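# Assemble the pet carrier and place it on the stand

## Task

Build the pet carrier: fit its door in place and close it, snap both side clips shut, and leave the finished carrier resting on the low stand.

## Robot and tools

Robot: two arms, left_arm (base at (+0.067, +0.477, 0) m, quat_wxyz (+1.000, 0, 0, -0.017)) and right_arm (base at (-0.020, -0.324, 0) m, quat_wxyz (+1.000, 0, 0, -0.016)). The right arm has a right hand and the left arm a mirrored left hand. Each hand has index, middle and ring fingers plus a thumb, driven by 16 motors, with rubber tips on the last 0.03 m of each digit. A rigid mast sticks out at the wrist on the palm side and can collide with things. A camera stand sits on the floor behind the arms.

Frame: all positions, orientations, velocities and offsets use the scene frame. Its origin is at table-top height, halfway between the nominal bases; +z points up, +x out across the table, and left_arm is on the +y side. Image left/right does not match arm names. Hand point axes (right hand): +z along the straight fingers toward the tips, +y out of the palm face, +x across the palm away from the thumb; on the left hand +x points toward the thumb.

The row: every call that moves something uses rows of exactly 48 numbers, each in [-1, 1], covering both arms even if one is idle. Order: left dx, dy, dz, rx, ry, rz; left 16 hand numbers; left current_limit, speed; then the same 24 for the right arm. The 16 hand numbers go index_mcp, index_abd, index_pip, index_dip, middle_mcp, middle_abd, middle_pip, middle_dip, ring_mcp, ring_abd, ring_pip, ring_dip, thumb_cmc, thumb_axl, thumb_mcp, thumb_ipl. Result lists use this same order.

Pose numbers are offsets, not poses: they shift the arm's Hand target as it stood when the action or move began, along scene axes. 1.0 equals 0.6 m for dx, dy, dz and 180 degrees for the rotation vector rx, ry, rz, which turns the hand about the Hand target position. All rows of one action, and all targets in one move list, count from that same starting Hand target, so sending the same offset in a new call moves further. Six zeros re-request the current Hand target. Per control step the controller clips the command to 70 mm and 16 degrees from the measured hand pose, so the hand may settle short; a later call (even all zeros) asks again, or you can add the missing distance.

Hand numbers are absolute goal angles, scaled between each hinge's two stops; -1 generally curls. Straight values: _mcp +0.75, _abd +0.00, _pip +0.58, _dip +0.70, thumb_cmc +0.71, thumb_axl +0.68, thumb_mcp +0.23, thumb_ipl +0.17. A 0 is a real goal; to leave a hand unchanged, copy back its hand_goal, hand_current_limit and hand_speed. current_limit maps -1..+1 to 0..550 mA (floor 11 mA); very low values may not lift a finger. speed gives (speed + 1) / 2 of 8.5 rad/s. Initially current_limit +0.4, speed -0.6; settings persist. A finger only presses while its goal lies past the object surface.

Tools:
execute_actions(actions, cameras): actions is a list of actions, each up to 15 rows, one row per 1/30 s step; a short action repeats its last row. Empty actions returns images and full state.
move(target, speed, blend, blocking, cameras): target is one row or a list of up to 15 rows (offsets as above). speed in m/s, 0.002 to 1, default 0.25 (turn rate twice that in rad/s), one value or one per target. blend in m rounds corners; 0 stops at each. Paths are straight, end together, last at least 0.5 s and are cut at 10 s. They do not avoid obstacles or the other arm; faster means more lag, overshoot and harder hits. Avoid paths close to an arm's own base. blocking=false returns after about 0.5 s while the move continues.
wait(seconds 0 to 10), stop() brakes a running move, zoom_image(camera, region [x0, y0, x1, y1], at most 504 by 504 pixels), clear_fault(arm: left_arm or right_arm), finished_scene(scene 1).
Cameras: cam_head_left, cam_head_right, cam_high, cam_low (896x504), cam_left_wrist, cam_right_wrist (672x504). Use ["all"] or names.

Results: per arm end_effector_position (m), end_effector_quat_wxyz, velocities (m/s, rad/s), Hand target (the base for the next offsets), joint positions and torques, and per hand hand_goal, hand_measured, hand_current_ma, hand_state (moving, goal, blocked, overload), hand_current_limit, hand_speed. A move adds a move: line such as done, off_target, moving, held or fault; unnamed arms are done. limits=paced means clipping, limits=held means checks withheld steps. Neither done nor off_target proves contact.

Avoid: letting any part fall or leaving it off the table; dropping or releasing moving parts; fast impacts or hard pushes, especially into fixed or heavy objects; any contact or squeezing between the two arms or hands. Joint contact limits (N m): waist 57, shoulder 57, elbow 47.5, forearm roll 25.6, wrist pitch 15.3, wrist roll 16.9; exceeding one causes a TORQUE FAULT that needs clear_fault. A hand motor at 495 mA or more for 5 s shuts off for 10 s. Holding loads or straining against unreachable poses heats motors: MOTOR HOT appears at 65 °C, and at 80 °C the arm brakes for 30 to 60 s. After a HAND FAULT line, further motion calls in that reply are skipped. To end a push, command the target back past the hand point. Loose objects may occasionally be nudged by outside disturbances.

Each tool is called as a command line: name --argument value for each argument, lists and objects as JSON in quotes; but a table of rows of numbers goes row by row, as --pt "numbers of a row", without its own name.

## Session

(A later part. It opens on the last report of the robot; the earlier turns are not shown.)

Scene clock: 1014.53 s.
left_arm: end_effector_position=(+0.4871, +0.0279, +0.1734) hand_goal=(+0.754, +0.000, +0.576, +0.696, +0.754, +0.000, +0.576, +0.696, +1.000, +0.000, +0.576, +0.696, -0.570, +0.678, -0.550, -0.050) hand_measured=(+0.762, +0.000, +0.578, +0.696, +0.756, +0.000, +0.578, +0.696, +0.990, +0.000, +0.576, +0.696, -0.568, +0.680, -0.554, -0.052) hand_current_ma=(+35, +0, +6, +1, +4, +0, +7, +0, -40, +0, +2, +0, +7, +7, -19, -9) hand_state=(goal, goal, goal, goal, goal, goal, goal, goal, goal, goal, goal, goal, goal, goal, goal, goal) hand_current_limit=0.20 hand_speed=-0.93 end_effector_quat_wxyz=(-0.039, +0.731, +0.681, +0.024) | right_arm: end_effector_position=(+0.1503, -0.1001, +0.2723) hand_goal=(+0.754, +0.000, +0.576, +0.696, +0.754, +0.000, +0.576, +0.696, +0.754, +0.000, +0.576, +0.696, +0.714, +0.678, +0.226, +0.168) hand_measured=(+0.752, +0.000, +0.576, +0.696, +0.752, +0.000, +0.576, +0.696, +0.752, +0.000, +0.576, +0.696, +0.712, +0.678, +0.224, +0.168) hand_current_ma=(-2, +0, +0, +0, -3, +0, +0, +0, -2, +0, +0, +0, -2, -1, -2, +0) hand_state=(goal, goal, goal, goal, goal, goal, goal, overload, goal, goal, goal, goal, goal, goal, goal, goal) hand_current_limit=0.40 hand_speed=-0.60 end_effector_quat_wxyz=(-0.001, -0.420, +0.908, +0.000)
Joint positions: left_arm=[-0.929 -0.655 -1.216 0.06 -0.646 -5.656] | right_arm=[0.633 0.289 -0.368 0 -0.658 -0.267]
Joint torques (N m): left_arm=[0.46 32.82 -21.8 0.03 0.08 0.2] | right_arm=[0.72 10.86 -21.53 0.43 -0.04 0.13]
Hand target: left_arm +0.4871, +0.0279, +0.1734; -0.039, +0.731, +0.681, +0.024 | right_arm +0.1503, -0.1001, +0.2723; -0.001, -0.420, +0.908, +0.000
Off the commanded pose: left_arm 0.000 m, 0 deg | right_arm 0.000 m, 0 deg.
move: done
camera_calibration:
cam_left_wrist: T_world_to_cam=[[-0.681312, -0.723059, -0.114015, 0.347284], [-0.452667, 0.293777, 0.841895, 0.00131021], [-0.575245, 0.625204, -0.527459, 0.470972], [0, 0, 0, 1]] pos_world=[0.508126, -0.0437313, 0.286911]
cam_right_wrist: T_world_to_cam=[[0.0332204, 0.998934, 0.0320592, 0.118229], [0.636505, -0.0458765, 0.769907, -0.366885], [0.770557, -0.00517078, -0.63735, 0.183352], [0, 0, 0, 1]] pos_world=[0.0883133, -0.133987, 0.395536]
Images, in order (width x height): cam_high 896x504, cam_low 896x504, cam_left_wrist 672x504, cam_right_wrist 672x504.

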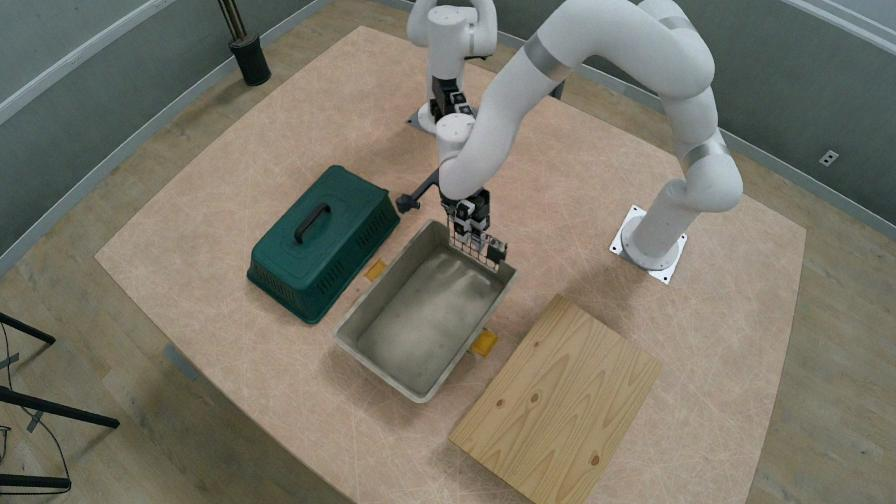

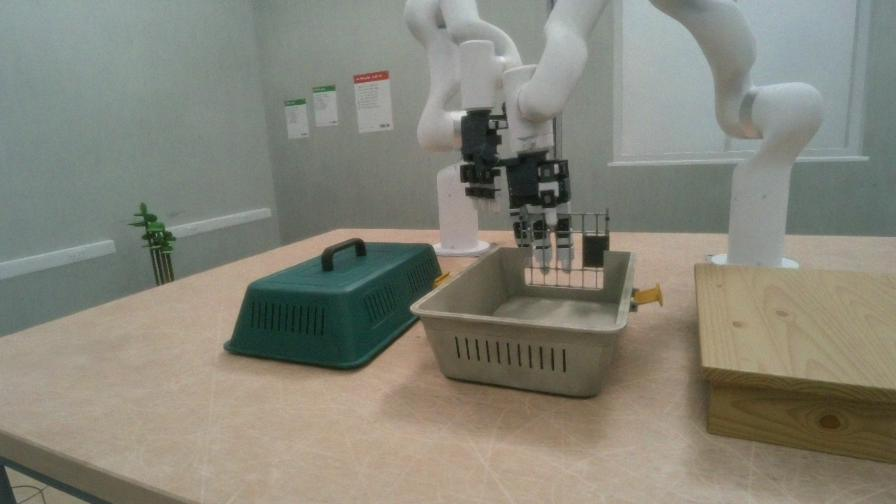

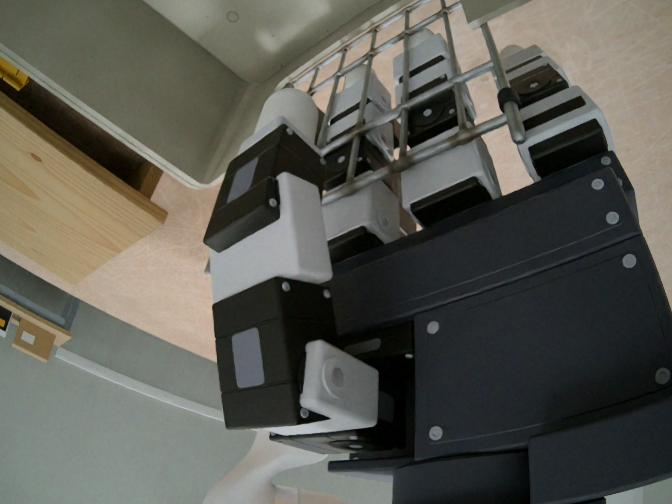

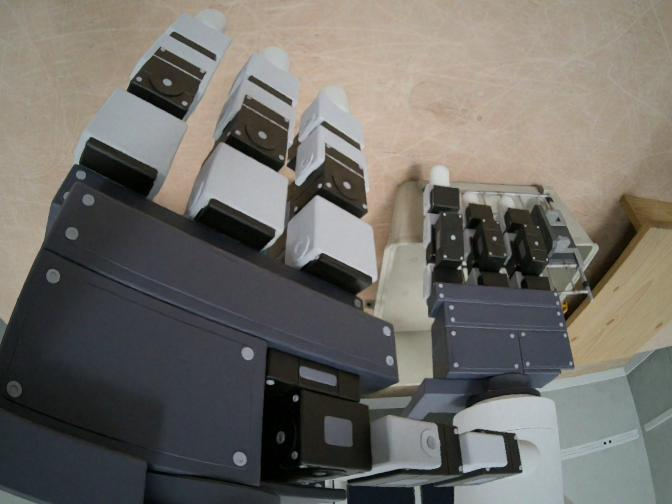

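move --target '[0,0,0,0,0,0,0.754,0,0.576,0.696,0.754,0,0.576,0.696,1.0,0,0.576,0.696,-0.571,0.678,0.226,0.168,0.3,-0.8,0,0,0,0,0,0,0.754,0,0.576,0.696,0.754,0,0.576,0.696,0.754,0,0.576,0.696,0.714,0.678,0.226,0.168,0.4,-0.6]' --speed 0.02

move --target '[-0.0133,0.0011,0,0,0,0,0.754,0,0.576,0.696,0.754,0,0.576,0.696,1.0,0,0.576,0.696,-0.571,0.678,0.226,0.168,0.3,-0.8,0,0,0,0,0,0,0.754,0,0.576,0.696,0.754,0,0.576,0.696,0.754,0,0.576,0.696,0.714,0.678,0.226,0.168,0.4,-0.6]' --cameras '["cam_right_wrist","cam_low","cam_high","cam_left_wrist"]' --speed 0.02

zoom_image --camera "cam_low" --region '[510, 190, 620, 300]'

zoom_image --camera "cam_high" --region '[430, 190, 540, 300]'

zoom_image --camera "cam_right_wrist" --region '[410, 150, 610, 320]'

Scene clock: 1029.80 s.
left_arm: end_effector_position=(+0.4871, +0.0279, +0.1734) hand_goal=(+0.754, +0.000, +0.576, +0.696, +0.754, +0.000, +0.576, +0.696, +1.000, +0.000, +0.576, +0.696, -0.570, +0.678, +0.226, +0.168) hand_measured=(+0.762, +0.000, +0.578, +0.696, +0.756, +0.000, +0.578, +0.696, +0.990, +0.000, +0.576, +0.696, -0.568, +0.680, +0.216, +0.164) hand_current_ma=(+35, +0, +6, +1, +4, +0, +7, +0, -40, +0, +2, +0, +6, +7, -51, -17) hand_state=(goal, goal, goal, goal, goal, goal, goal, goal, goal, goal, goal, goal, goal, goal, goal, goal) hand_current_limit=0.30 hand_speed=-0.80 end_effector_quat_wxyz=(-0.039, +0.731, +0.681, +0.024) | right_arm: end_effector_position=(+0.1503, -0.1001, +0.2723) hand_goal=(+0.754, +0.000, +0.576, +0.696, +0.754, +0.000, +0.576, +0.696, +0.754, +0.000, +0.576, +0.696, +0.714, +0.678, +0.226, +0.168) hand_measured=(+0.752, +0.000, +0.576, +0.696, +0.752, +0.000, +0.576, +0.696, +0.752, +0.000, +0.576, +0.696, +0.712, +0.678, +0.224, +0.168) hand_current_ma=(-2, +0, +0, +0, -3, +0, +0, +0, -2, +0, +0, +0, -2, -1, -2, +0) hand_state=(goal, goal, goal, goal, goal, goal, goal, overload, goal, goal, goal, goal, goal, goal, goal, goal) hand_current_limit=0.40 hand_speed=-0.60 end_effector_quat_wxyz=(-0.001, -0.420, +0.908, +0.000)
Joint positions: left_arm=[-0.929 -0.655 -1.216 0.06 -0.646 -5.656] | right_arm=[0.633 0.289 -0.368 0 -0.658 -0.267]
Joint torques (N m): left_arm=[0.11 32.41 -21.78 -0.29 0.07 0.14] | right_arm=[0.86 8.06 -21.65 -0.01 0.08 0.01]
Hand target: left_arm +0.4871, +0.0279, +0.1734; -0.039, +0.731, +0.681, +0.024 | right_arm +0.1503, -0.1001, +0.2723; -0.001, -0.420, +0.908, +0.000
Off the commanded pose: left_arm 0.000 m, 0 deg | right_arm 0.000 m, 0 deg.
move: done

Scene clock: 1030.53 s.
left_arm: end_effector_position=(+0.4791, +0.0285, +0.1734) hand_goal=(+0.754, +0.000, +0.576, +0.696, +0.754, +0.000, +0.576, +0.696, +1.000, +0.000, +0.576, +0.696, -0.570, +0.678, +0.226, +0.168) hand_measured=(+0.754, +0.000, +0.578, +0.696, +0.756, +0.000, +0.578, +0.696, +0.990, +0.000, +0.576, +0.696, -0.568, +0.680, +0.216, +0.164) hand_current_ma=(+3, +0, +6, +1, +3, +0, +7, +0, -40, +0, +2, +0, +6, +7, -51, -17) hand_state=(goal, goal, goal, goal, goal, goal, goal, goal, goal, goal, goal, goal, goal, goal, goal, goal) hand_current_limit=0.30 hand_speed=-0.80 end_effector_quat_wxyz=(-0.039, +0.731, +0.681, +0.024) | right_arm: end_effector_position=(+0.1503, -0.1001, +0.2723) hand_goal=(+0.754, +0.000, +0.576, +0.696, +0.754, +0.000, +0.576, +0.696, +0.754, +0.000, +0.576, +0.696, +0.714, +0.678, +0.226, +0.168) hand_measured=(+0.752, +0.000, +0.576, +0.696, +0.752, +0.000, +0.576, +0.696, +0.752, +0.000, +0.576, +0.696, +0.712, +0.678, +0.224, +0.168) hand_current_ma=(-2, +0, +0, +0, -3, +0, +0, +0, -2, +0, +0, +0, -2, -1, -2, +0) hand_state=(goal, goal, goal, goal, goal, goal, goal, overload, goal, goal, goal, goal, goal, goal, goal, goal) hand_current_limit=0.40 hand_speed=-0.60 end_effector_quat_wxyz=(-0.001, -0.420, +0.908, +0.000)
Joint positions: left_arm=[-0.939 -0.645 -1.2 0.06 -0.639 -5.666] | right_arm=[0.633 0.289 -0.368 0 -0.658 -0.267]
Joint torques (N m): left_arm=[-1.62 32.93 -19.62 0.08 0.24 -0.11] | right_arm=[0.34 7.74 -20.48 0.47 0.14 0.03]
Hand target: left_arm +0.4791, +0.0285, +0.1734; -0.039, +0.731, +0.681, +0.024 | right_arm +0.1503, -0.1001, +0.2723; -0.001, -0.420, +0.908, +0.000
Off the commanded pose: left_arm 0.000 m, 0 deg | right_arm 0.000 m, 0 deg.
move: done
camera_calibration:
cam_left_wrist: T_world_to_cam=[[-0.681312, -0.723059, -0.114015, 0.342268], [-0.452667, 0.293777, 0.841895, -0.00248739], [-0.575245, 0.625204, -0.527459, 0.465995], [0, 0, 0, 1]] pos_world=[0.500126, -0.0431313, 0.286911]
cam_right_wrist: T_world_to_cam=[[0.0332204, 0.998934, 0.0320592, 0.118229], [0.636505, -0.0458765, 0.769907, -0.366885], [0.770557, -0.00517078, -0.63735, 0.183352], [0, 0, 0, 1]] pos_world=[0.0883133, -0.133987, 0.395536]
Images, in order (width x height): cam_high 896x504, cam_low 896x504, cam_left_wrist 672x504, cam_right_wrist 672x504.

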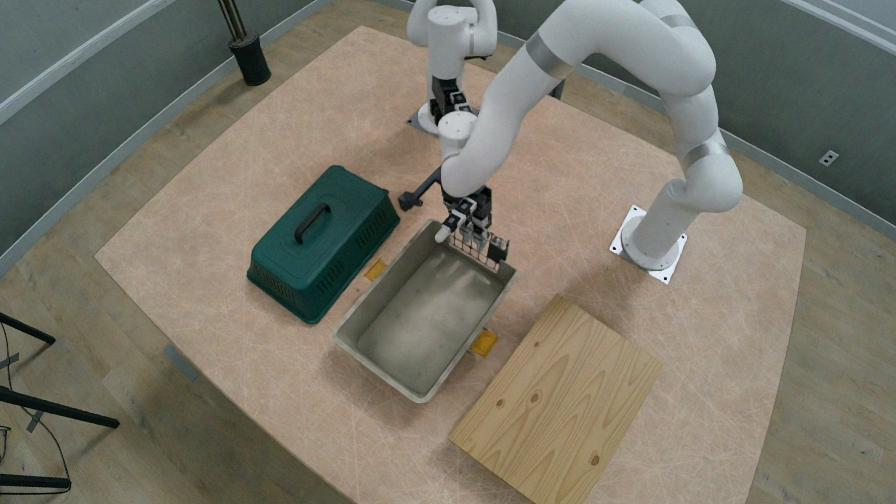

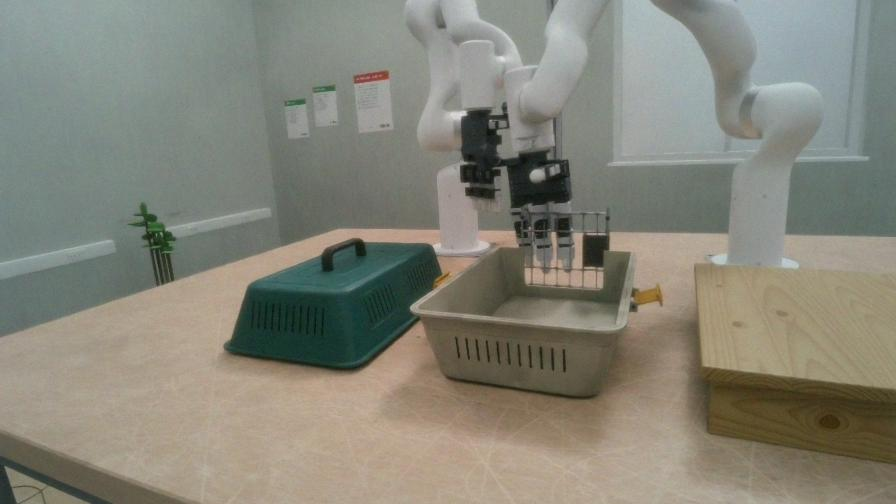

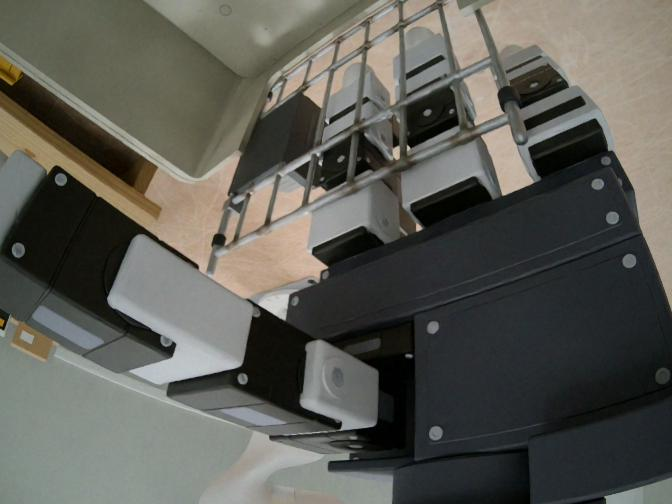

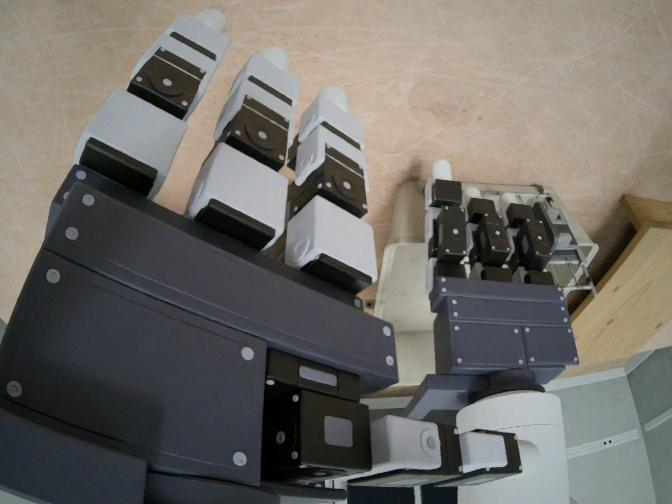

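Scaled by 4.582 from the camera's 896x504 image, which has a finer 1280x720 frame.

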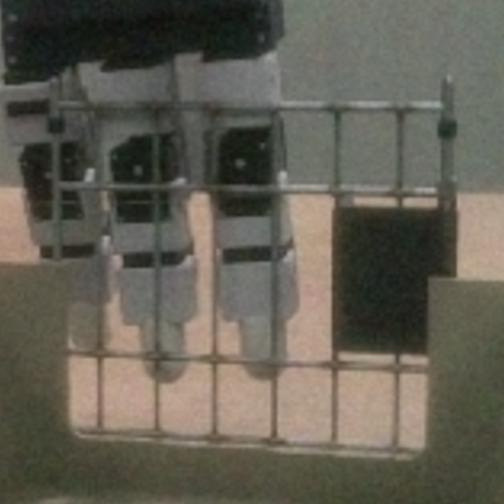

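Scaled by 4.582 from the camera's 896x504 image, which has a finer 1280x720 frame.

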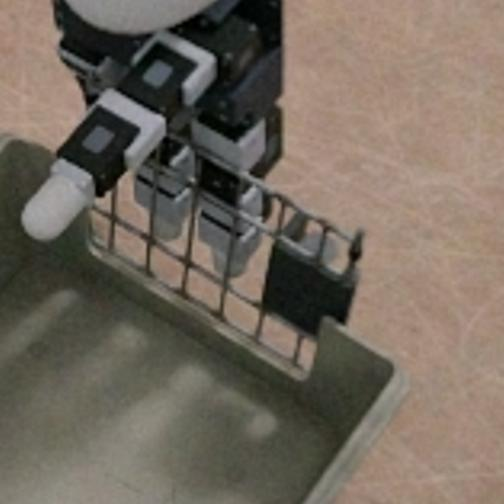

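Scaled by 2.520 from the camera's 672x504 image, which has a finer 960x720 frame.

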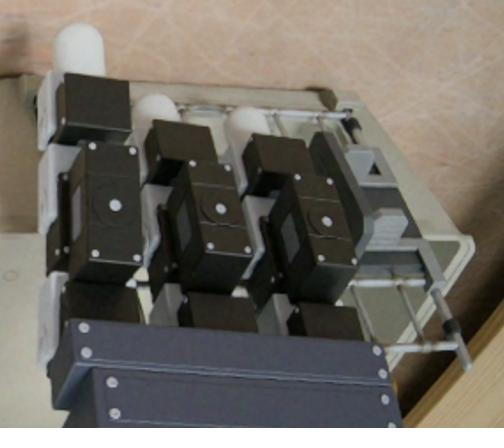

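move --target '[-0.0167,0.0013,0,0,0,0,0.754,0,0.576,0.696,0.754,0,0.576,0.696,1.0,0,0.576,0.696,-0.571,0.678,0.226,0.168,0.3,-0.8,0,0,0,0,0,0,0.754,0,0.576,0.696,0.754,0,0.576,0.696,0.754,0,0.576,0.696,0.714,0.678,0.226,0.168,0.4,-0.6]' --cameras '["cam_low","cam_high","cam_left_wrist"]' --speed 0.02

zoom_image --camera "cam_high" --region '[430, 190, 540, 300]'

zoom_image --camera "cam_left_wrist" --region '[200, 0, 560, 260]'

Scene clock: 1040.67 s.
left_arm: end_effector_position=(+0.4691, +0.0293, +0.1734) hand_goal=(+0.754, +0.000, +0.576, +0.696, +0.754, +0.000, +0.576, +0.696, +1.000, +0.000, +0.576, +0.696, -0.570, +0.678, +0.226, +0.168) hand_measured=(+0.754, +0.000, +0.578, +0.696, +0.754, +0.000, +0.578, +0.696, +0.990, +0.000, +0.576, +0.696, -0.568, +0.680, +0.216, +0.164) hand_current_ma=(+3, +0, +6, +1, +3, +0, +7, +0, -40, +0, +2, +0, +6, +7, -51, -17) hand_state=(goal, goal, goal, goal, goal, goal, goal, goal, goal, goal, goal, goal, goal, goal, goal, goal) hand_current_limit=0.30 hand_speed=-0.80 end_effector_quat_wxyz=(-0.039, +0.731, +0.681, +0.024) | right_arm: end_effector_position=(+0.1503, -0.1001, +0.2723) hand_goal=(+0.754, +0.000, +0.576, +0.696, +0.754, +0.000, +0.576, +0.696, +0.754, +0.000, +0.576, +0.696, +0.714, +0.678, +0.226, +0.168) hand_measured=(+0.752, +0.000, +0.576, +0.696, +0.752, +0.000, +0.576, +0.696, +0.752, +0.000, +0.576, +0.696, +0.712, +0.678, +0.224, +0.168) hand_current_ma=(-2, +0, +0, +0, -3, +0, +0, +0, -2, +0, +0, +0, -2, -1, -2, +0) hand_state=(goal, goal, goal, goal, goal, goal, goal, overload, goal, goal, goal, goal, goal, goal, goal, goal) hand_current_limit=0.40 hand_speed=-0.60 end_effector_quat_wxyz=(-0.001, -0.420, +0.908, +0.000)
Joint positions: left_arm=[-0.953 -0.633 -1.179 0.058 -0.632 -5.678] | right_arm=[0.633 0.289 -0.368 0 -0.658 -0.267]
Joint torques (N m): left_arm=[-2.05 32.1 -19.41 -0.06 0.16 -0.13] | right_arm=[-1.6 11.21 -21.01 0.29 0.02 -0.08]
Hand target: left_arm +0.4691, +0.0293, +0.1734; -0.039, +0.731, +0.681, +0.024 | right_arm +0.1503, -0.1001, +0.2723; -0.001, -0.420, +0.908, +0.000
Off the commanded pose: left_arm 0.000 m, 0 deg | right_arm 0.000 m, 0 deg.
move: done
camera_calibration:
cam_left_wrist: T_world_to_cam=[[-0.681312, -0.723059, -0.114015, 0.336033], [-0.452667, 0.293777, 0.841895, -0.00724908], [-0.575245, 0.625204, -0.527459, 0.459742], [0, 0, 0, 1]] pos_world=[0.490126, -0.0423313, 0.286911]
Images, in order (width x height): cam_high 896x504, cam_low 896x504, cam_left_wrist 672x504.

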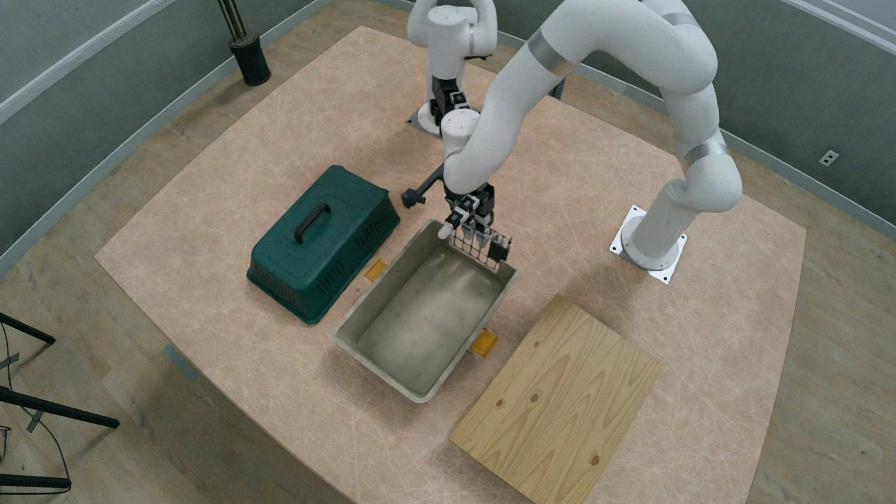

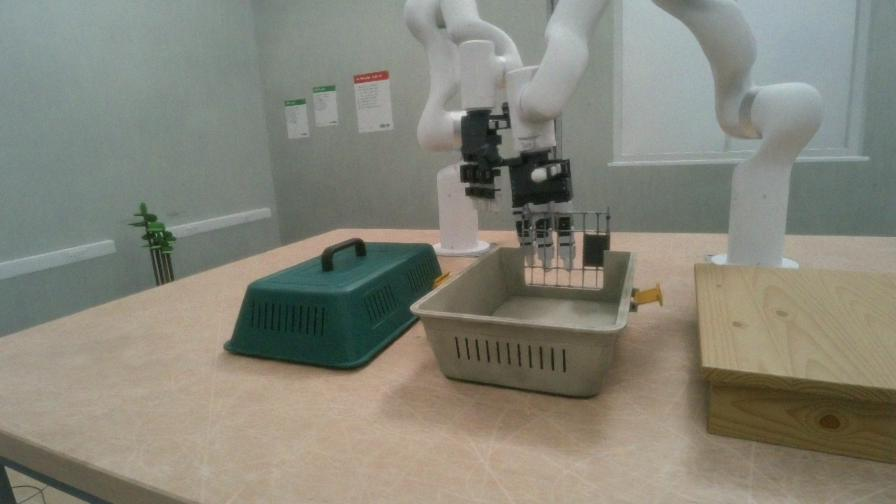

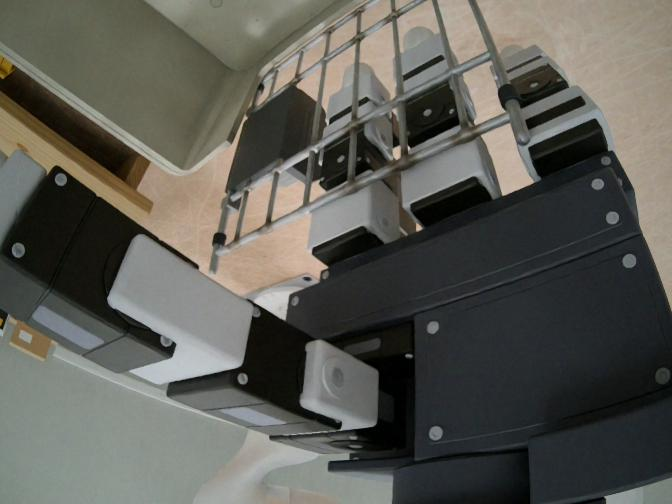

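Scaled by 4.582 from the camera's 896x504 image, which has a finer 1280x720 frame.

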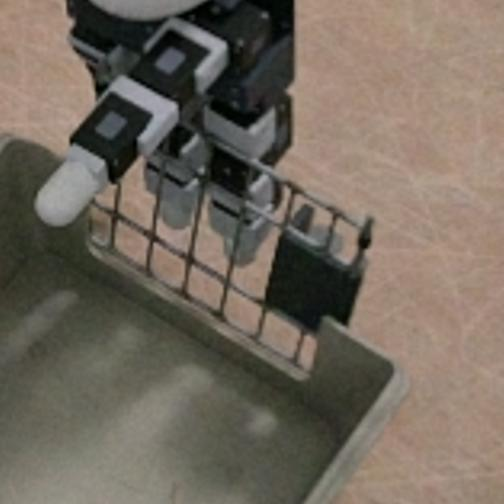

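Scaled by 1.400 from the camera's 672x504 image, which has a finer 960x720 frame.

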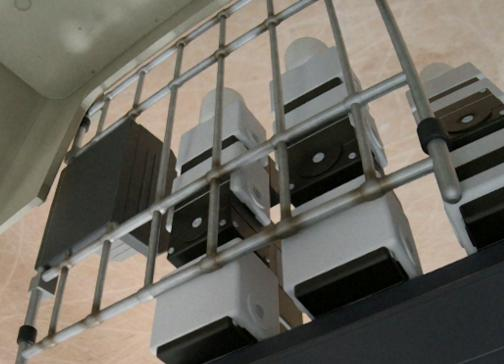

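move --target '[-0.0167,0.0013,0,0,0,0,0.754,0,0.576,0.696,0.754,0,0.576,0.696,1.0,0,0.576,0.696,-0.571,0.678,0.226,0.168,0.3,-0.8,0,0,0,0,0,0,0.754,0,0.576,0.696,0.754,0,0.576,0.696,0.754,0,0.576,0.696,0.714,0.678,0.226,0.168,0.4,-0.6]' --cameras '["cam_low","cam_high","cam_left_wrist"]' --speed 0.02

zoom_image --camera "cam_high" --region '[430, 190, 540, 300]'

zoom_image --camera "cam_left_wrist" --region '[200, 0, 560, 260]'

Scene clock: 1082.23 s.
left_arm: end_effector_position=(+0.4590, +0.0301, +0.1734) hand_goal=(+0.754, +0.000, +0.576, +0.696, +0.754, +0.000, +0.576, +0.696, +1.000, +0.000, +0.576, +0.696, -0.570, +0.678, +0.226, +0.168) hand_measured=(+0.754, +0.000, +0.578, +0.696, +0.754, +0.000, +0.578, +0.696, +0.990, +0.000, +0.576, +0.696, -0.568, +0.680, +0.216, +0.164) hand_current_ma=(+3, +0, +6, +1, +3, +0, +7, +0, -40, +0, +2, +0, +6, +7, -51, -17) hand_state=(goal, goal, goal, goal, goal, goal, goal, goal, goal, goal, goal, goal, goal, goal, goal, goal) hand_current_limit=0.30 hand_speed=-0.80 end_effector_quat_wxyz=(-0.039, +0.731, +0.681, +0.024) | right_arm: end_effector_position=(+0.1503, -0.1001, +0.2723) hand_goal=(+0.754, +0.000, +0.576, +0.696, +0.754, +0.000, +0.576, +0.696, +0.754, +0.000, +0.576, +0.696, +0.714, +0.678, +0.226, +0.168) hand_measured=(+0.752, +0.000, +0.576, +0.696, +0.752, +0.000, +0.576, +0.696, +0.752, +0.000, +0.576, +0.696, +0.712, +0.678, +0.224, +0.168) hand_current_ma=(-2, +0, +0, +0, -3, +0, +0, +0, -2, +0, +0, +0, -2, -1, -2, +0) hand_state=(goal, goal, goal, goal, goal, goal, goal, overload, goal, goal, goal, goal, goal, goal, goal, goal) hand_current_limit=0.40 hand_speed=-0.60 end_effector_quat_wxyz=(-0.001, -0.420, +0.908, +0.000)
Joint positions: left_arm=[-0.967 -0.62 -1.159 0.057 -0.624 -5.691] | right_arm=[0.633 0.289 -0.368 0 -0.658 -0.267]
Joint torques (N m): left_arm=[-1.9 31.37 -19.91 -0.12 0.24 -0.1] | right_arm=[-1.08 9.74 -20.69 0.46 -0.01 0.11]
Hand target: left_arm +0.4590, +0.0301, +0.1734; -0.039, +0.731, +0.681, +0.024 | right_arm +0.1503, -0.1001, +0.2723; -0.001, -0.420, +0.908, +0.000
Off the commanded pose: left_arm 0.000 m, 0 deg | right_arm 0.000 m, 0 deg.
move: done
camera_calibration:
cam_left_wrist: T_world_to_cam=[[-0.681312, -0.723059, -0.114015, 0.329798], [-0.452667, 0.293777, 0.841895, -0.0120108], [-0.575245, 0.625204, -0.527459, 0.453489], [0, 0, 0, 1]] pos_world=[0.480126, -0.0415313, 0.286911]
Images, in order (width x height): cam_high 896x504, cam_low 896x504, cam_left_wrist 672x504.

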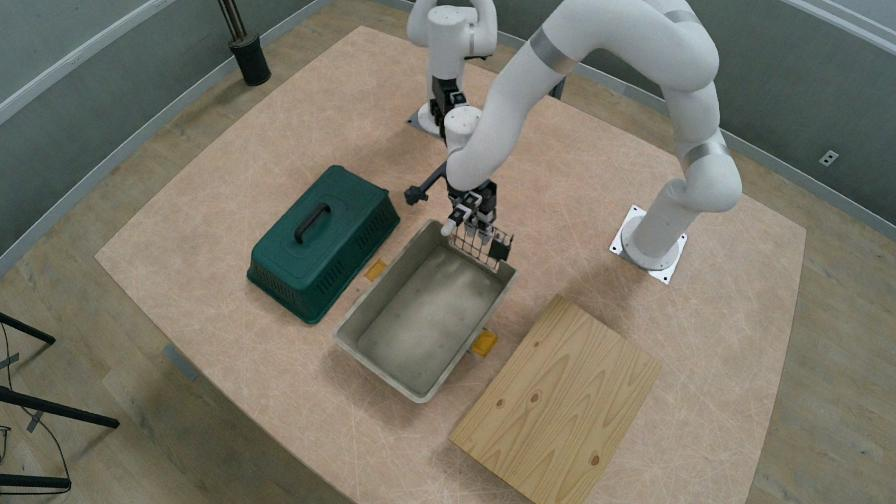

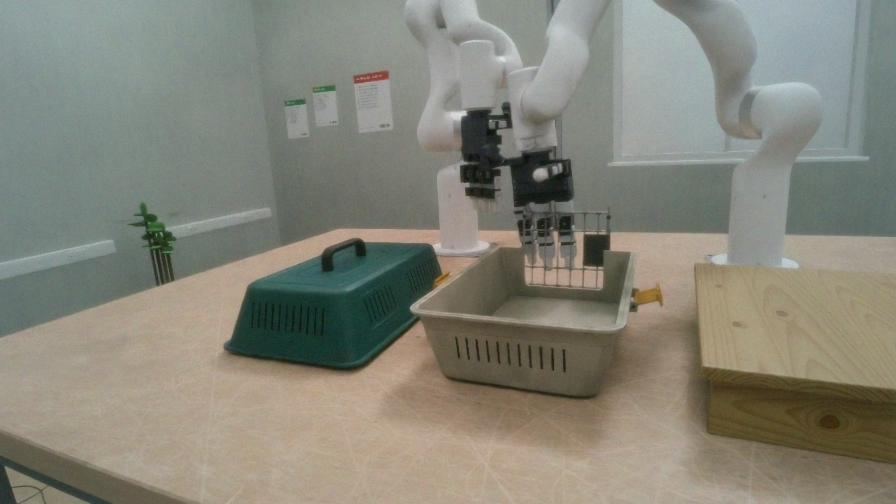

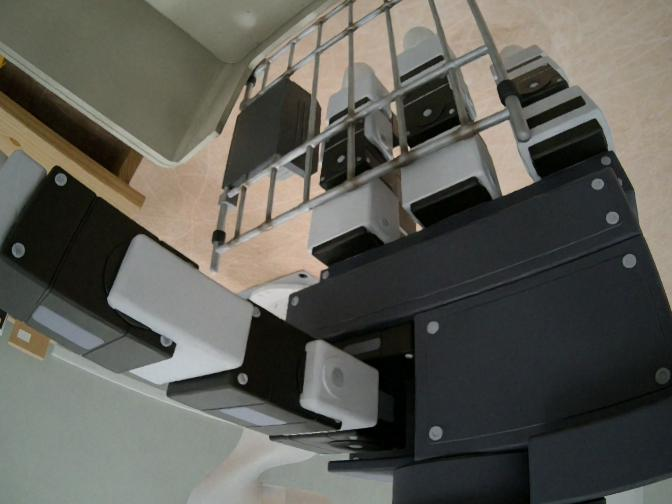

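Scaled by 4.582 from the camera's 896x504 image, which has a finer 1280x720 frame.

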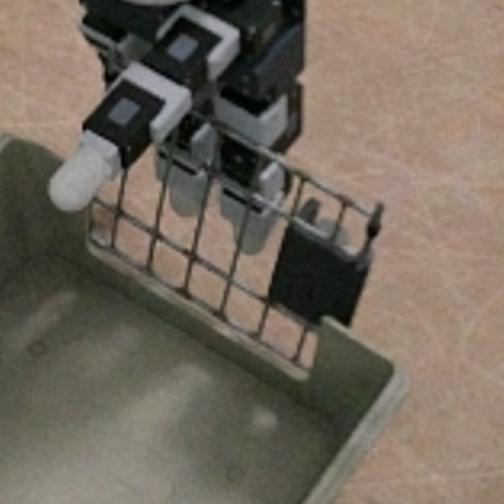

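Scaled by 1.400 from the camera's 672x504 image, which has a finer 960x720 frame.

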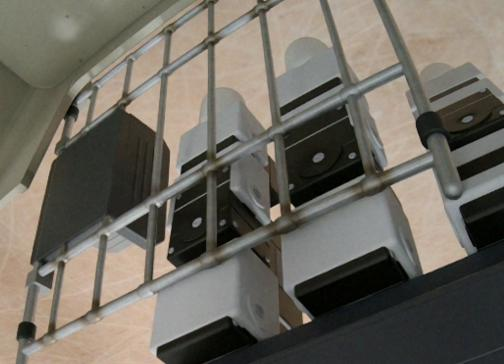

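wait --seconds 0.1 --cameras '["all"]'

Scene clock: 1117.00 s.
left_arm: end_effector_position=(+0.4590, +0.0301, +0.1734) hand_goal=(+0.754, +0.000, +0.576, +0.696, +0.754, +0.000, +0.576, +0.696, +1.000, +0.000, +0.576, +0.696, -0.570, +0.678, +0.226, +0.168) hand_measured=(+0.754, +0.000, +0.578, +0.696, +0.754, +0.000, +0.578, +0.696, +0.990, +0.000, +0.576, +0.696, -0.568, +0.680, +0.216, +0.164) hand_current_ma=(+3, +0, +6, +1, +3, +0, +7, +0, -40, +0, +2, +0, +6, +7, -51, -17) hand_state=(goal, goal, goal, goal, goal, goal, goal, goal, goal, goal, goal, goal, goal, goal, goal, goal) hand_current_limit=0.30 hand_speed=-0.80 end_effector_quat_wxyz=(-0.039, +0.731, +0.681, +0.024) | right_arm: end_effector_position=(+0.1503, -0.1001, +0.2723) hand_goal=(+0.754, +0.000, +0.576, +0.696, +0.754, +0.000, +0.576, +0.696, +0.754, +0.000, +0.576, +0.696, +0.714, +0.678, +0.226, +0.168) hand_measured=(+0.752, +0.000, +0.576, +0.696, +0.752, +0.000, +0.576, +0.696, +0.752, +0.000, +0.576, +0.696, +0.712, +0.678, +0.224, +0.168) hand_current_ma=(-2, +0, +0, +0, -3, +0, +0, +0, -2, +0, +0, +0, -2, -1, -2, +0) hand_state=(goal, goal, goal, goal, goal, goal, goal, overload, goal, goal, goal, goal, goal, goal, goal, goal) hand_current_limit=0.40 hand_speed=-0.60 end_effector_quat_wxyz=(-0.001, -0.420, +0.908, +0.000)
Joint positions: left_arm=[-0.967 -0.62 -1.159 0.057 -0.624 -5.691] | right_arm=[0.633 0.289 -0.368 0 -0.658 -0.267]
Joint torques (N m): left_arm=[-2.44 32.35 -19.4 0.3 0.15 -0.01] | right_arm=[1.72 11.76 -20.53 0.58 -0.14 -0.05]
Hand target: left_arm +0.4590, +0.0301, +0.1734; -0.039, +0.731, +0.681, +0.024 | right_arm +0.1503, -0.1001, +0.2723; -0.001, -0.420, +0.908, +0.000
Off the commanded pose: left_arm 0.000 m, 0 deg | right_arm 0.000 m, 0 deg.
wait: 0.10 s; at rest from the start
camera_calibration:
cam_left_wrist: T_world_to_cam=[[-0.681312, -0.723059, -0.114015, 0.32973], [-0.452667, 0.293777, 0.841895, -0.012056], [-0.575245, 0.625204, -0.527459, 0.453432], [0, 0, 0, 1]] pos_world=[0.480026, -0.0415313, 0.286911]
cam_right_wrist: T_world_to_cam=[[0.0332204, 0.998934, 0.0320592, 0.118229], [0.636505, -0.0458765, 0.769907, -0.366885], [0.770557, -0.00517078, -0.63735, 0.183352], [0, 0, 0, 1]] pos_world=[0.0883133, -0.133987, 0.395536]

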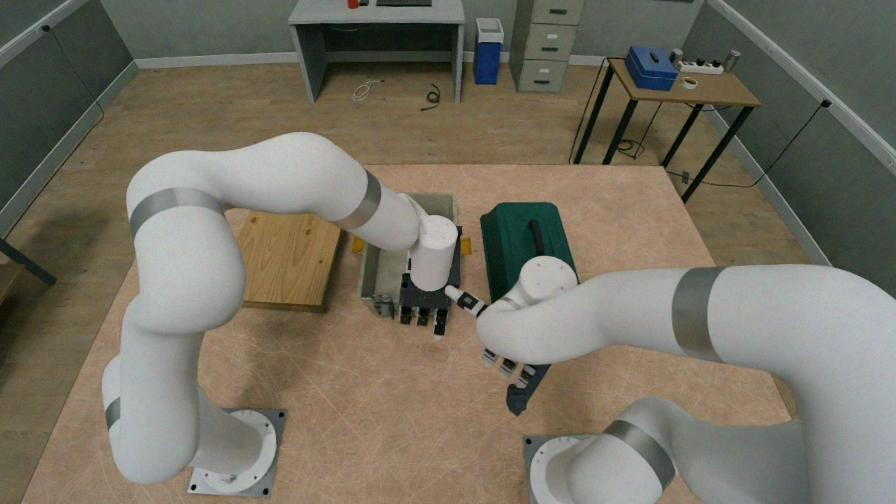

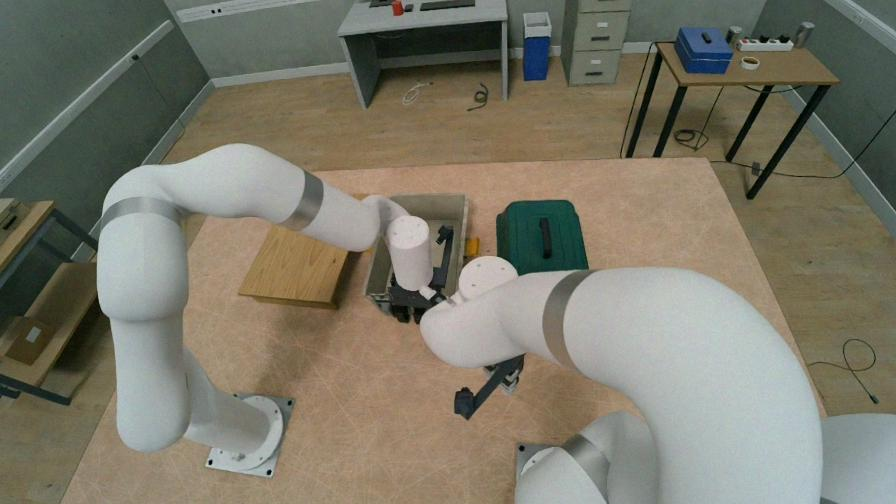

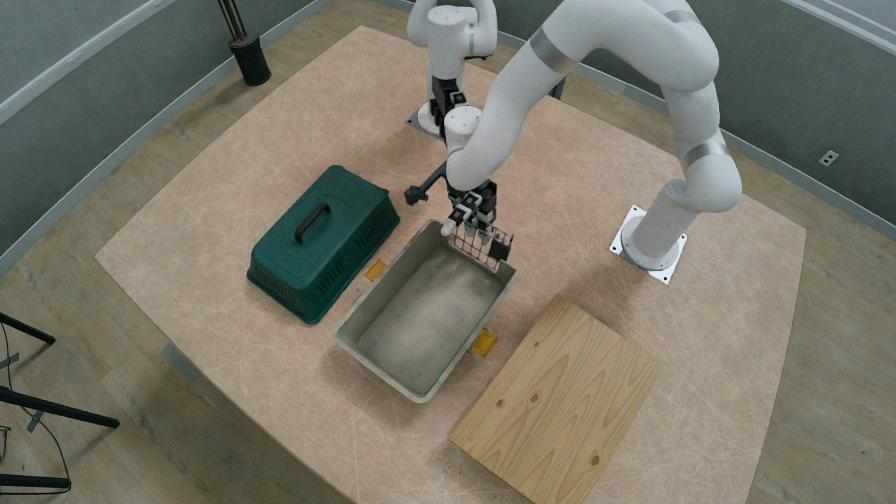

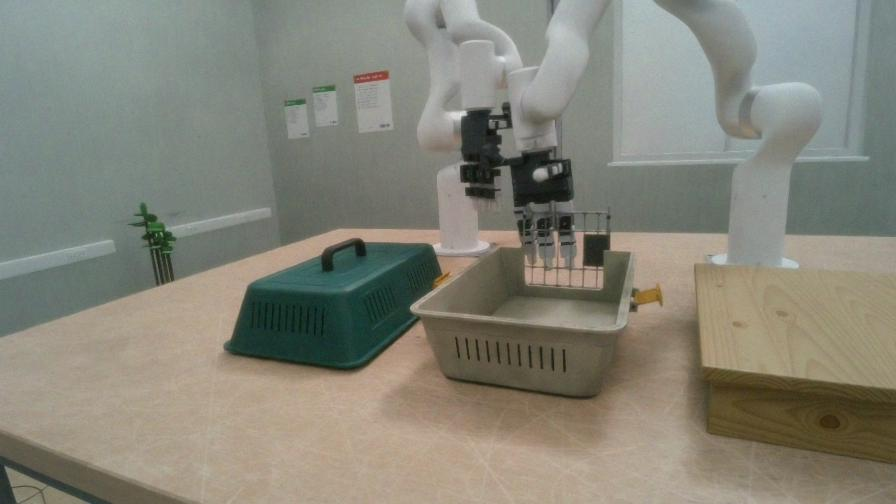

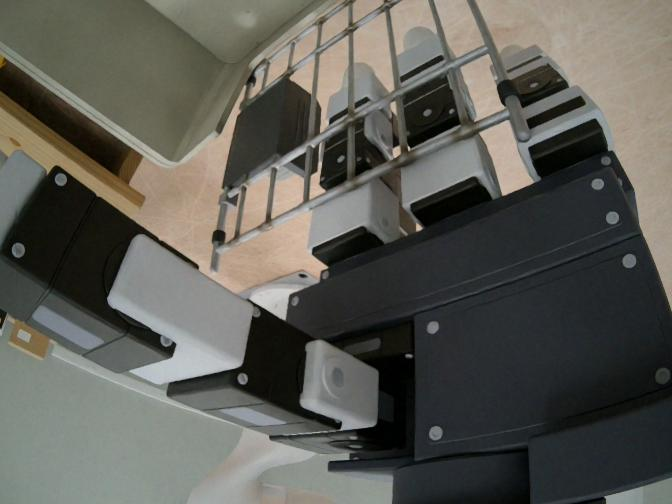

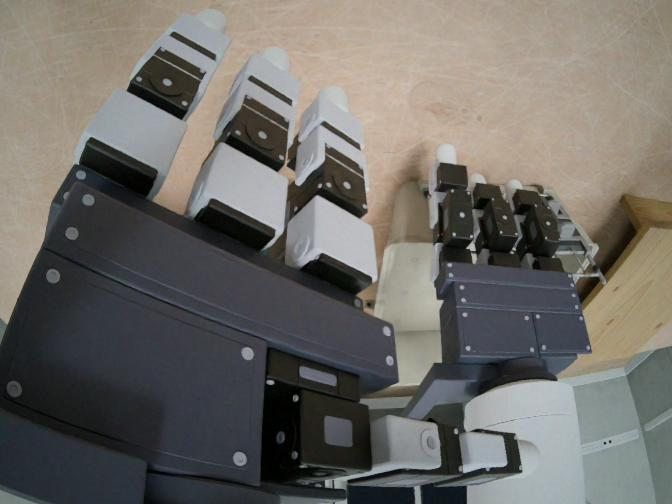

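move --target '[0,0,0,0,0,0, 0.754,0,0.576,0.696, 0.754,0,0.576,0.696, 1.0,0,0.576,0.696, 0.714,0.678,0.226,0.168, 0.3,-0.8, 0,0,0,0,0,0, 0.754,0,0.576,0.696, 0.754,0,0.576,0.696, 0.754,0,0.576,0.696, 0.714,0.678,0.226,0.168, 0.4,-0.6]'

move --target '[-0.0195,0.0014,0.062,-0.0085,-0.1187,-0.0105, 0.863,0,0.774,0.696, 0.863,0,0.774,0.696, 1.0,0,0.774,0.696, 0.714,0.678,0.226,0.168, 0.3,-0.97, 0,0,0,0,0,0, 0.754,0,0.576,0.696, 0.754,0,0.576,0.696, 0.754,0,0.576,0.696, 0.714,0.678,0.226,0.168, 0.4,-0.6]' --speed 0.1 --cameras '["cam_high","cam_low","cam_right_wrist","cam_left_wrist"]'

Scene clock: 1251.63 s.
left_arm: end_effector_position=(+0.4590, +0.0301, +0.1734) hand_goal=(+0.754, +0.000, +0.576, +0.696, +0.754, +0.000, +0.576, +0.696, +1.000, +0.000, +0.576, +0.696, +0.714, +0.678, +0.226, +0.168) hand_measured=(+0.754, +0.000, +0.578, +0.696, +0.754, +0.000, +0.578, +0.696, +0.990, +0.000, +0.576, +0.696, +0.712, +0.680, +0.216, +0.164) hand_current_ma=(+3, +0, +6, +1, +3, +0, +7, +0, -40, +0, +2, +0, -11, +7, -51, -17) hand_state=(goal, goal, goal, goal, goal, goal, goal, goal, goal, goal, goal, goal, goal, goal, goal, goal) hand_current_limit=0.30 hand_speed=-0.80 end_effector_quat_wxyz=(-0.039, +0.731, +0.681, +0.024) | right_arm: end_effector_position=(+0.1503, -0.1001, +0.2723) hand_goal=(+0.754, +0.000, +0.576, +0.696, +0.754, +0.000, +0.576, +0.696, +0.754, +0.000, +0.576, +0.696, +0.714, +0.678, +0.226, +0.168) hand_measured=(+0.752, +0.000, +0.576, +0.696, +0.752, +0.000, +0.576, +0.696, +0.752, +0.000, +0.576, +0.696, +0.712, +0.678, +0.224, +0.168) hand_current_ma=(-2, +0, +0, +0, -3, +0, +0, +0, -2, +0, +0, +0, -2, -1, -2, +0) hand_state=(goal, goal, goal, goal, goal, goal, goal, overload, goal, goal, goal, goal, goal, goal, goal, goal) hand_current_limit=0.40 hand_speed=-0.60 end_effector_quat_wxyz=(-0.001, -0.420, +0.908, +0.000)
Joint positions: left_arm=[-0.967 -0.62 -1.159 0.057 -0.624 -5.691] | right_arm=[0.633 0.289 -0.368 0 -0.658 -0.267]
Joint torques (N m): left_arm=[-1.86 31.92 -19.37 -0.13 0.08 0.07] | right_arm=[-2.06 10.78 -21.03 0.79 0.05 -0.01]
Hand target: left_arm +0.4590, +0.0301, +0.1734; -0.039, +0.731, +0.681, +0.024 | right_arm +0.1503, -0.1001, +0.2723; -0.001, -0.420, +0.908, +0.000
Off the commanded pose: left_arm 0.000 m, 0 deg | right_arm 0.000 m, 0 deg.
move: done

Scene clock: 1253.70 s.
left_arm: end_effector_position=(+0.4551, +0.0303, +0.1858) hand_goal=(+0.864, +0.000, +0.774, +0.696, +0.864, +0.000, +0.774, +0.696, +1.000, +0.000, +0.774, +0.696, +0.714, +0.678, +0.226, +0.168) hand_measured=(+0.858, +0.000, +0.768, +0.696, +0.856, +0.000, +0.770, +0.696, +0.992, +0.000, +0.768, +0.696, +0.712, +0.680, +0.216, +0.164) hand_current_ma=(-24, +0, -18, +1, -30, +0, -17, +0, -35, +0, -19, +0, -4, +7, -50, -17) hand_state=(goal, goal, goal, goal, goal, goal, goal, goal, goal, goal, goal, goal, goal, goal, goal, goal) hand_current_limit=0.30 hand_speed=-0.97 end_effector_quat_wxyz=(+0.007, +0.732, +0.678, +0.065) | right_arm: end_effector_position=(+0.1503, -0.1001, +0.2723) hand_goal=(+0.754, +0.000, +0.576, +0.696, +0.754, +0.000, +0.576, +0.696, +0.754, +0.000, +0.576, +0.696, +0.714, +0.678, +0.226, +0.168) hand_measured=(+0.752, +0.000, +0.576, +0.696, +0.752, +0.000, +0.576, +0.696, +0.752, +0.000, +0.576, +0.696, +0.712, +0.678, +0.224, +0.168) hand_current_ma=(-2, +0, +0, +0, -3, +0, +0, +0, -2, +0, +0, +0, -2, -1, -2, +0) hand_state=(goal, goal, goal, goal, goal, goal, goal, overload, goal, goal, goal, goal, goal, goal, goal, goal) hand_current_limit=0.40 hand_speed=-0.60 end_effector_quat_wxyz=(-0.001, -0.420, +0.908, +0.000)
Joint positions: left_arm=[-1.01 -0.582 -1.099 0.253 -0.547 -5.899] | right_arm=[0.633 0.289 -0.368 0 -0.658 -0.267]
Joint torques (N m): left_arm=[0.84 28.93 -20.87 -0.2 -0.09 0.17] | right_arm=[-0.81 8.56 -20.62 0.53 0 0.02]
Hand target: left_arm +0.4551, +0.0303, +0.1858; +0.007, +0.732, +0.678, +0.065 (not the last commanded pose) | right_arm +0.1503, -0.1001, +0.2723; -0.001, -0.420, +0.908, +0.000
Off the commanded pose: left_arm 0.026 m, 14 deg | right_arm 0.000 m, 0 deg.
move: held (left_arm; a check stopped the path); limits=held
pose unreachable (left arm): on one or more control steps of this call, first in action 0 (counted from 0), this arm could not follow its commanded pose, so it was not sent that pose on those steps. It may still have moved: this result reports where it is.
cause: moving toward the commanded pose would bring a part of the arm too close to another arm (a part of this arm just beyond joint 5 (wrist pitch) and a part of the right arm just beyond its joint 6 (wrist roll), at the place that arm is still heading or pushing toward).
camera_calibration:
cam_left_wrist: T_world_to_cam=[[-0.670937, -0.716839, -0.189698, 0.337716], [-0.548355, 0.307443, 0.777679, 0.0308439], [-0.499149, 0.625796, -0.599358, 0.436347], [0, 0, 0, 1]] pos_world=[0.461302, -0.0404597, 0.301606]
cam_right_wrist: T_world_to_cam=[[0.0332204, 0.998934, 0.0320592, 0.118229], [0.636505, -0.0458765, 0.769907, -0.366885], [0.770557, -0.00517078, -0.63735, 0.183352], [0, 0, 0, 1]] pos_world=[0.0883133, -0.133987, 0.395536]
Images, in order (width x height): cam_high 896x504, cam_low 896x504, cam_left_wrist 672x504, cam_right_wrist 672x504.

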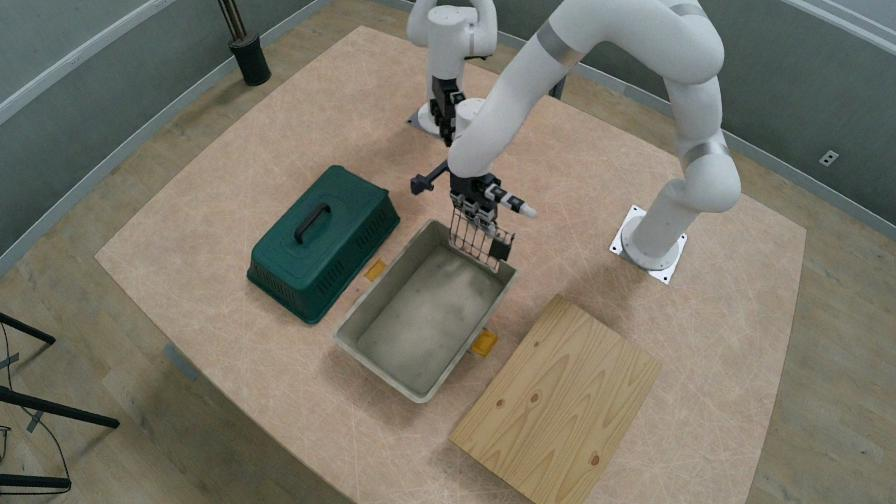

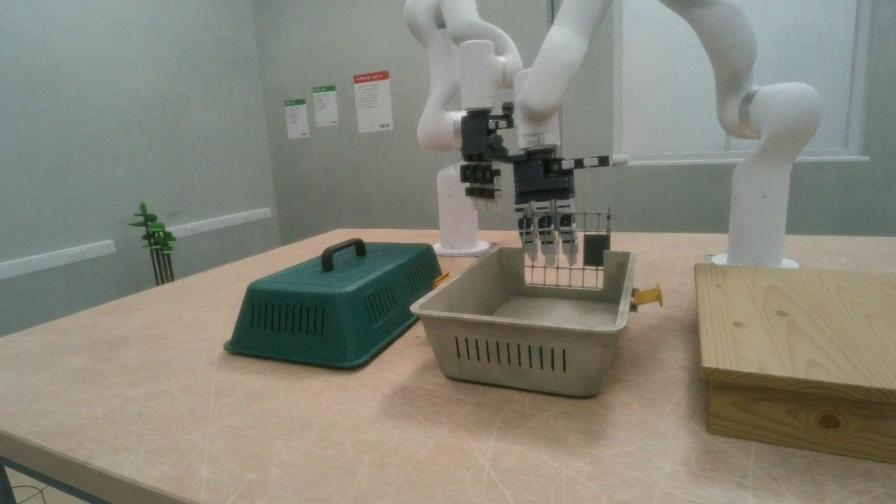

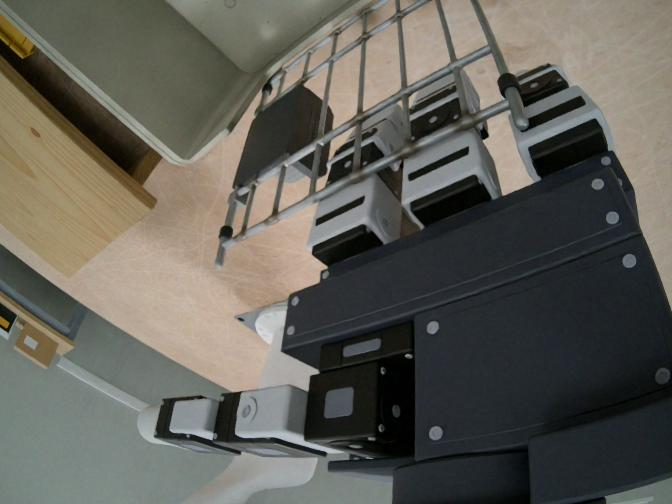

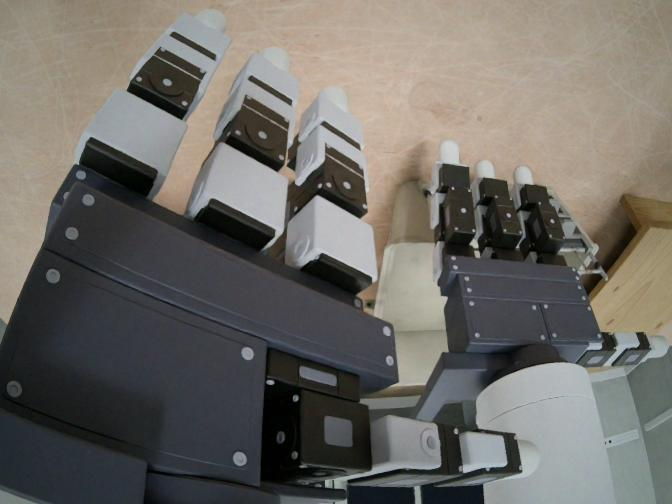

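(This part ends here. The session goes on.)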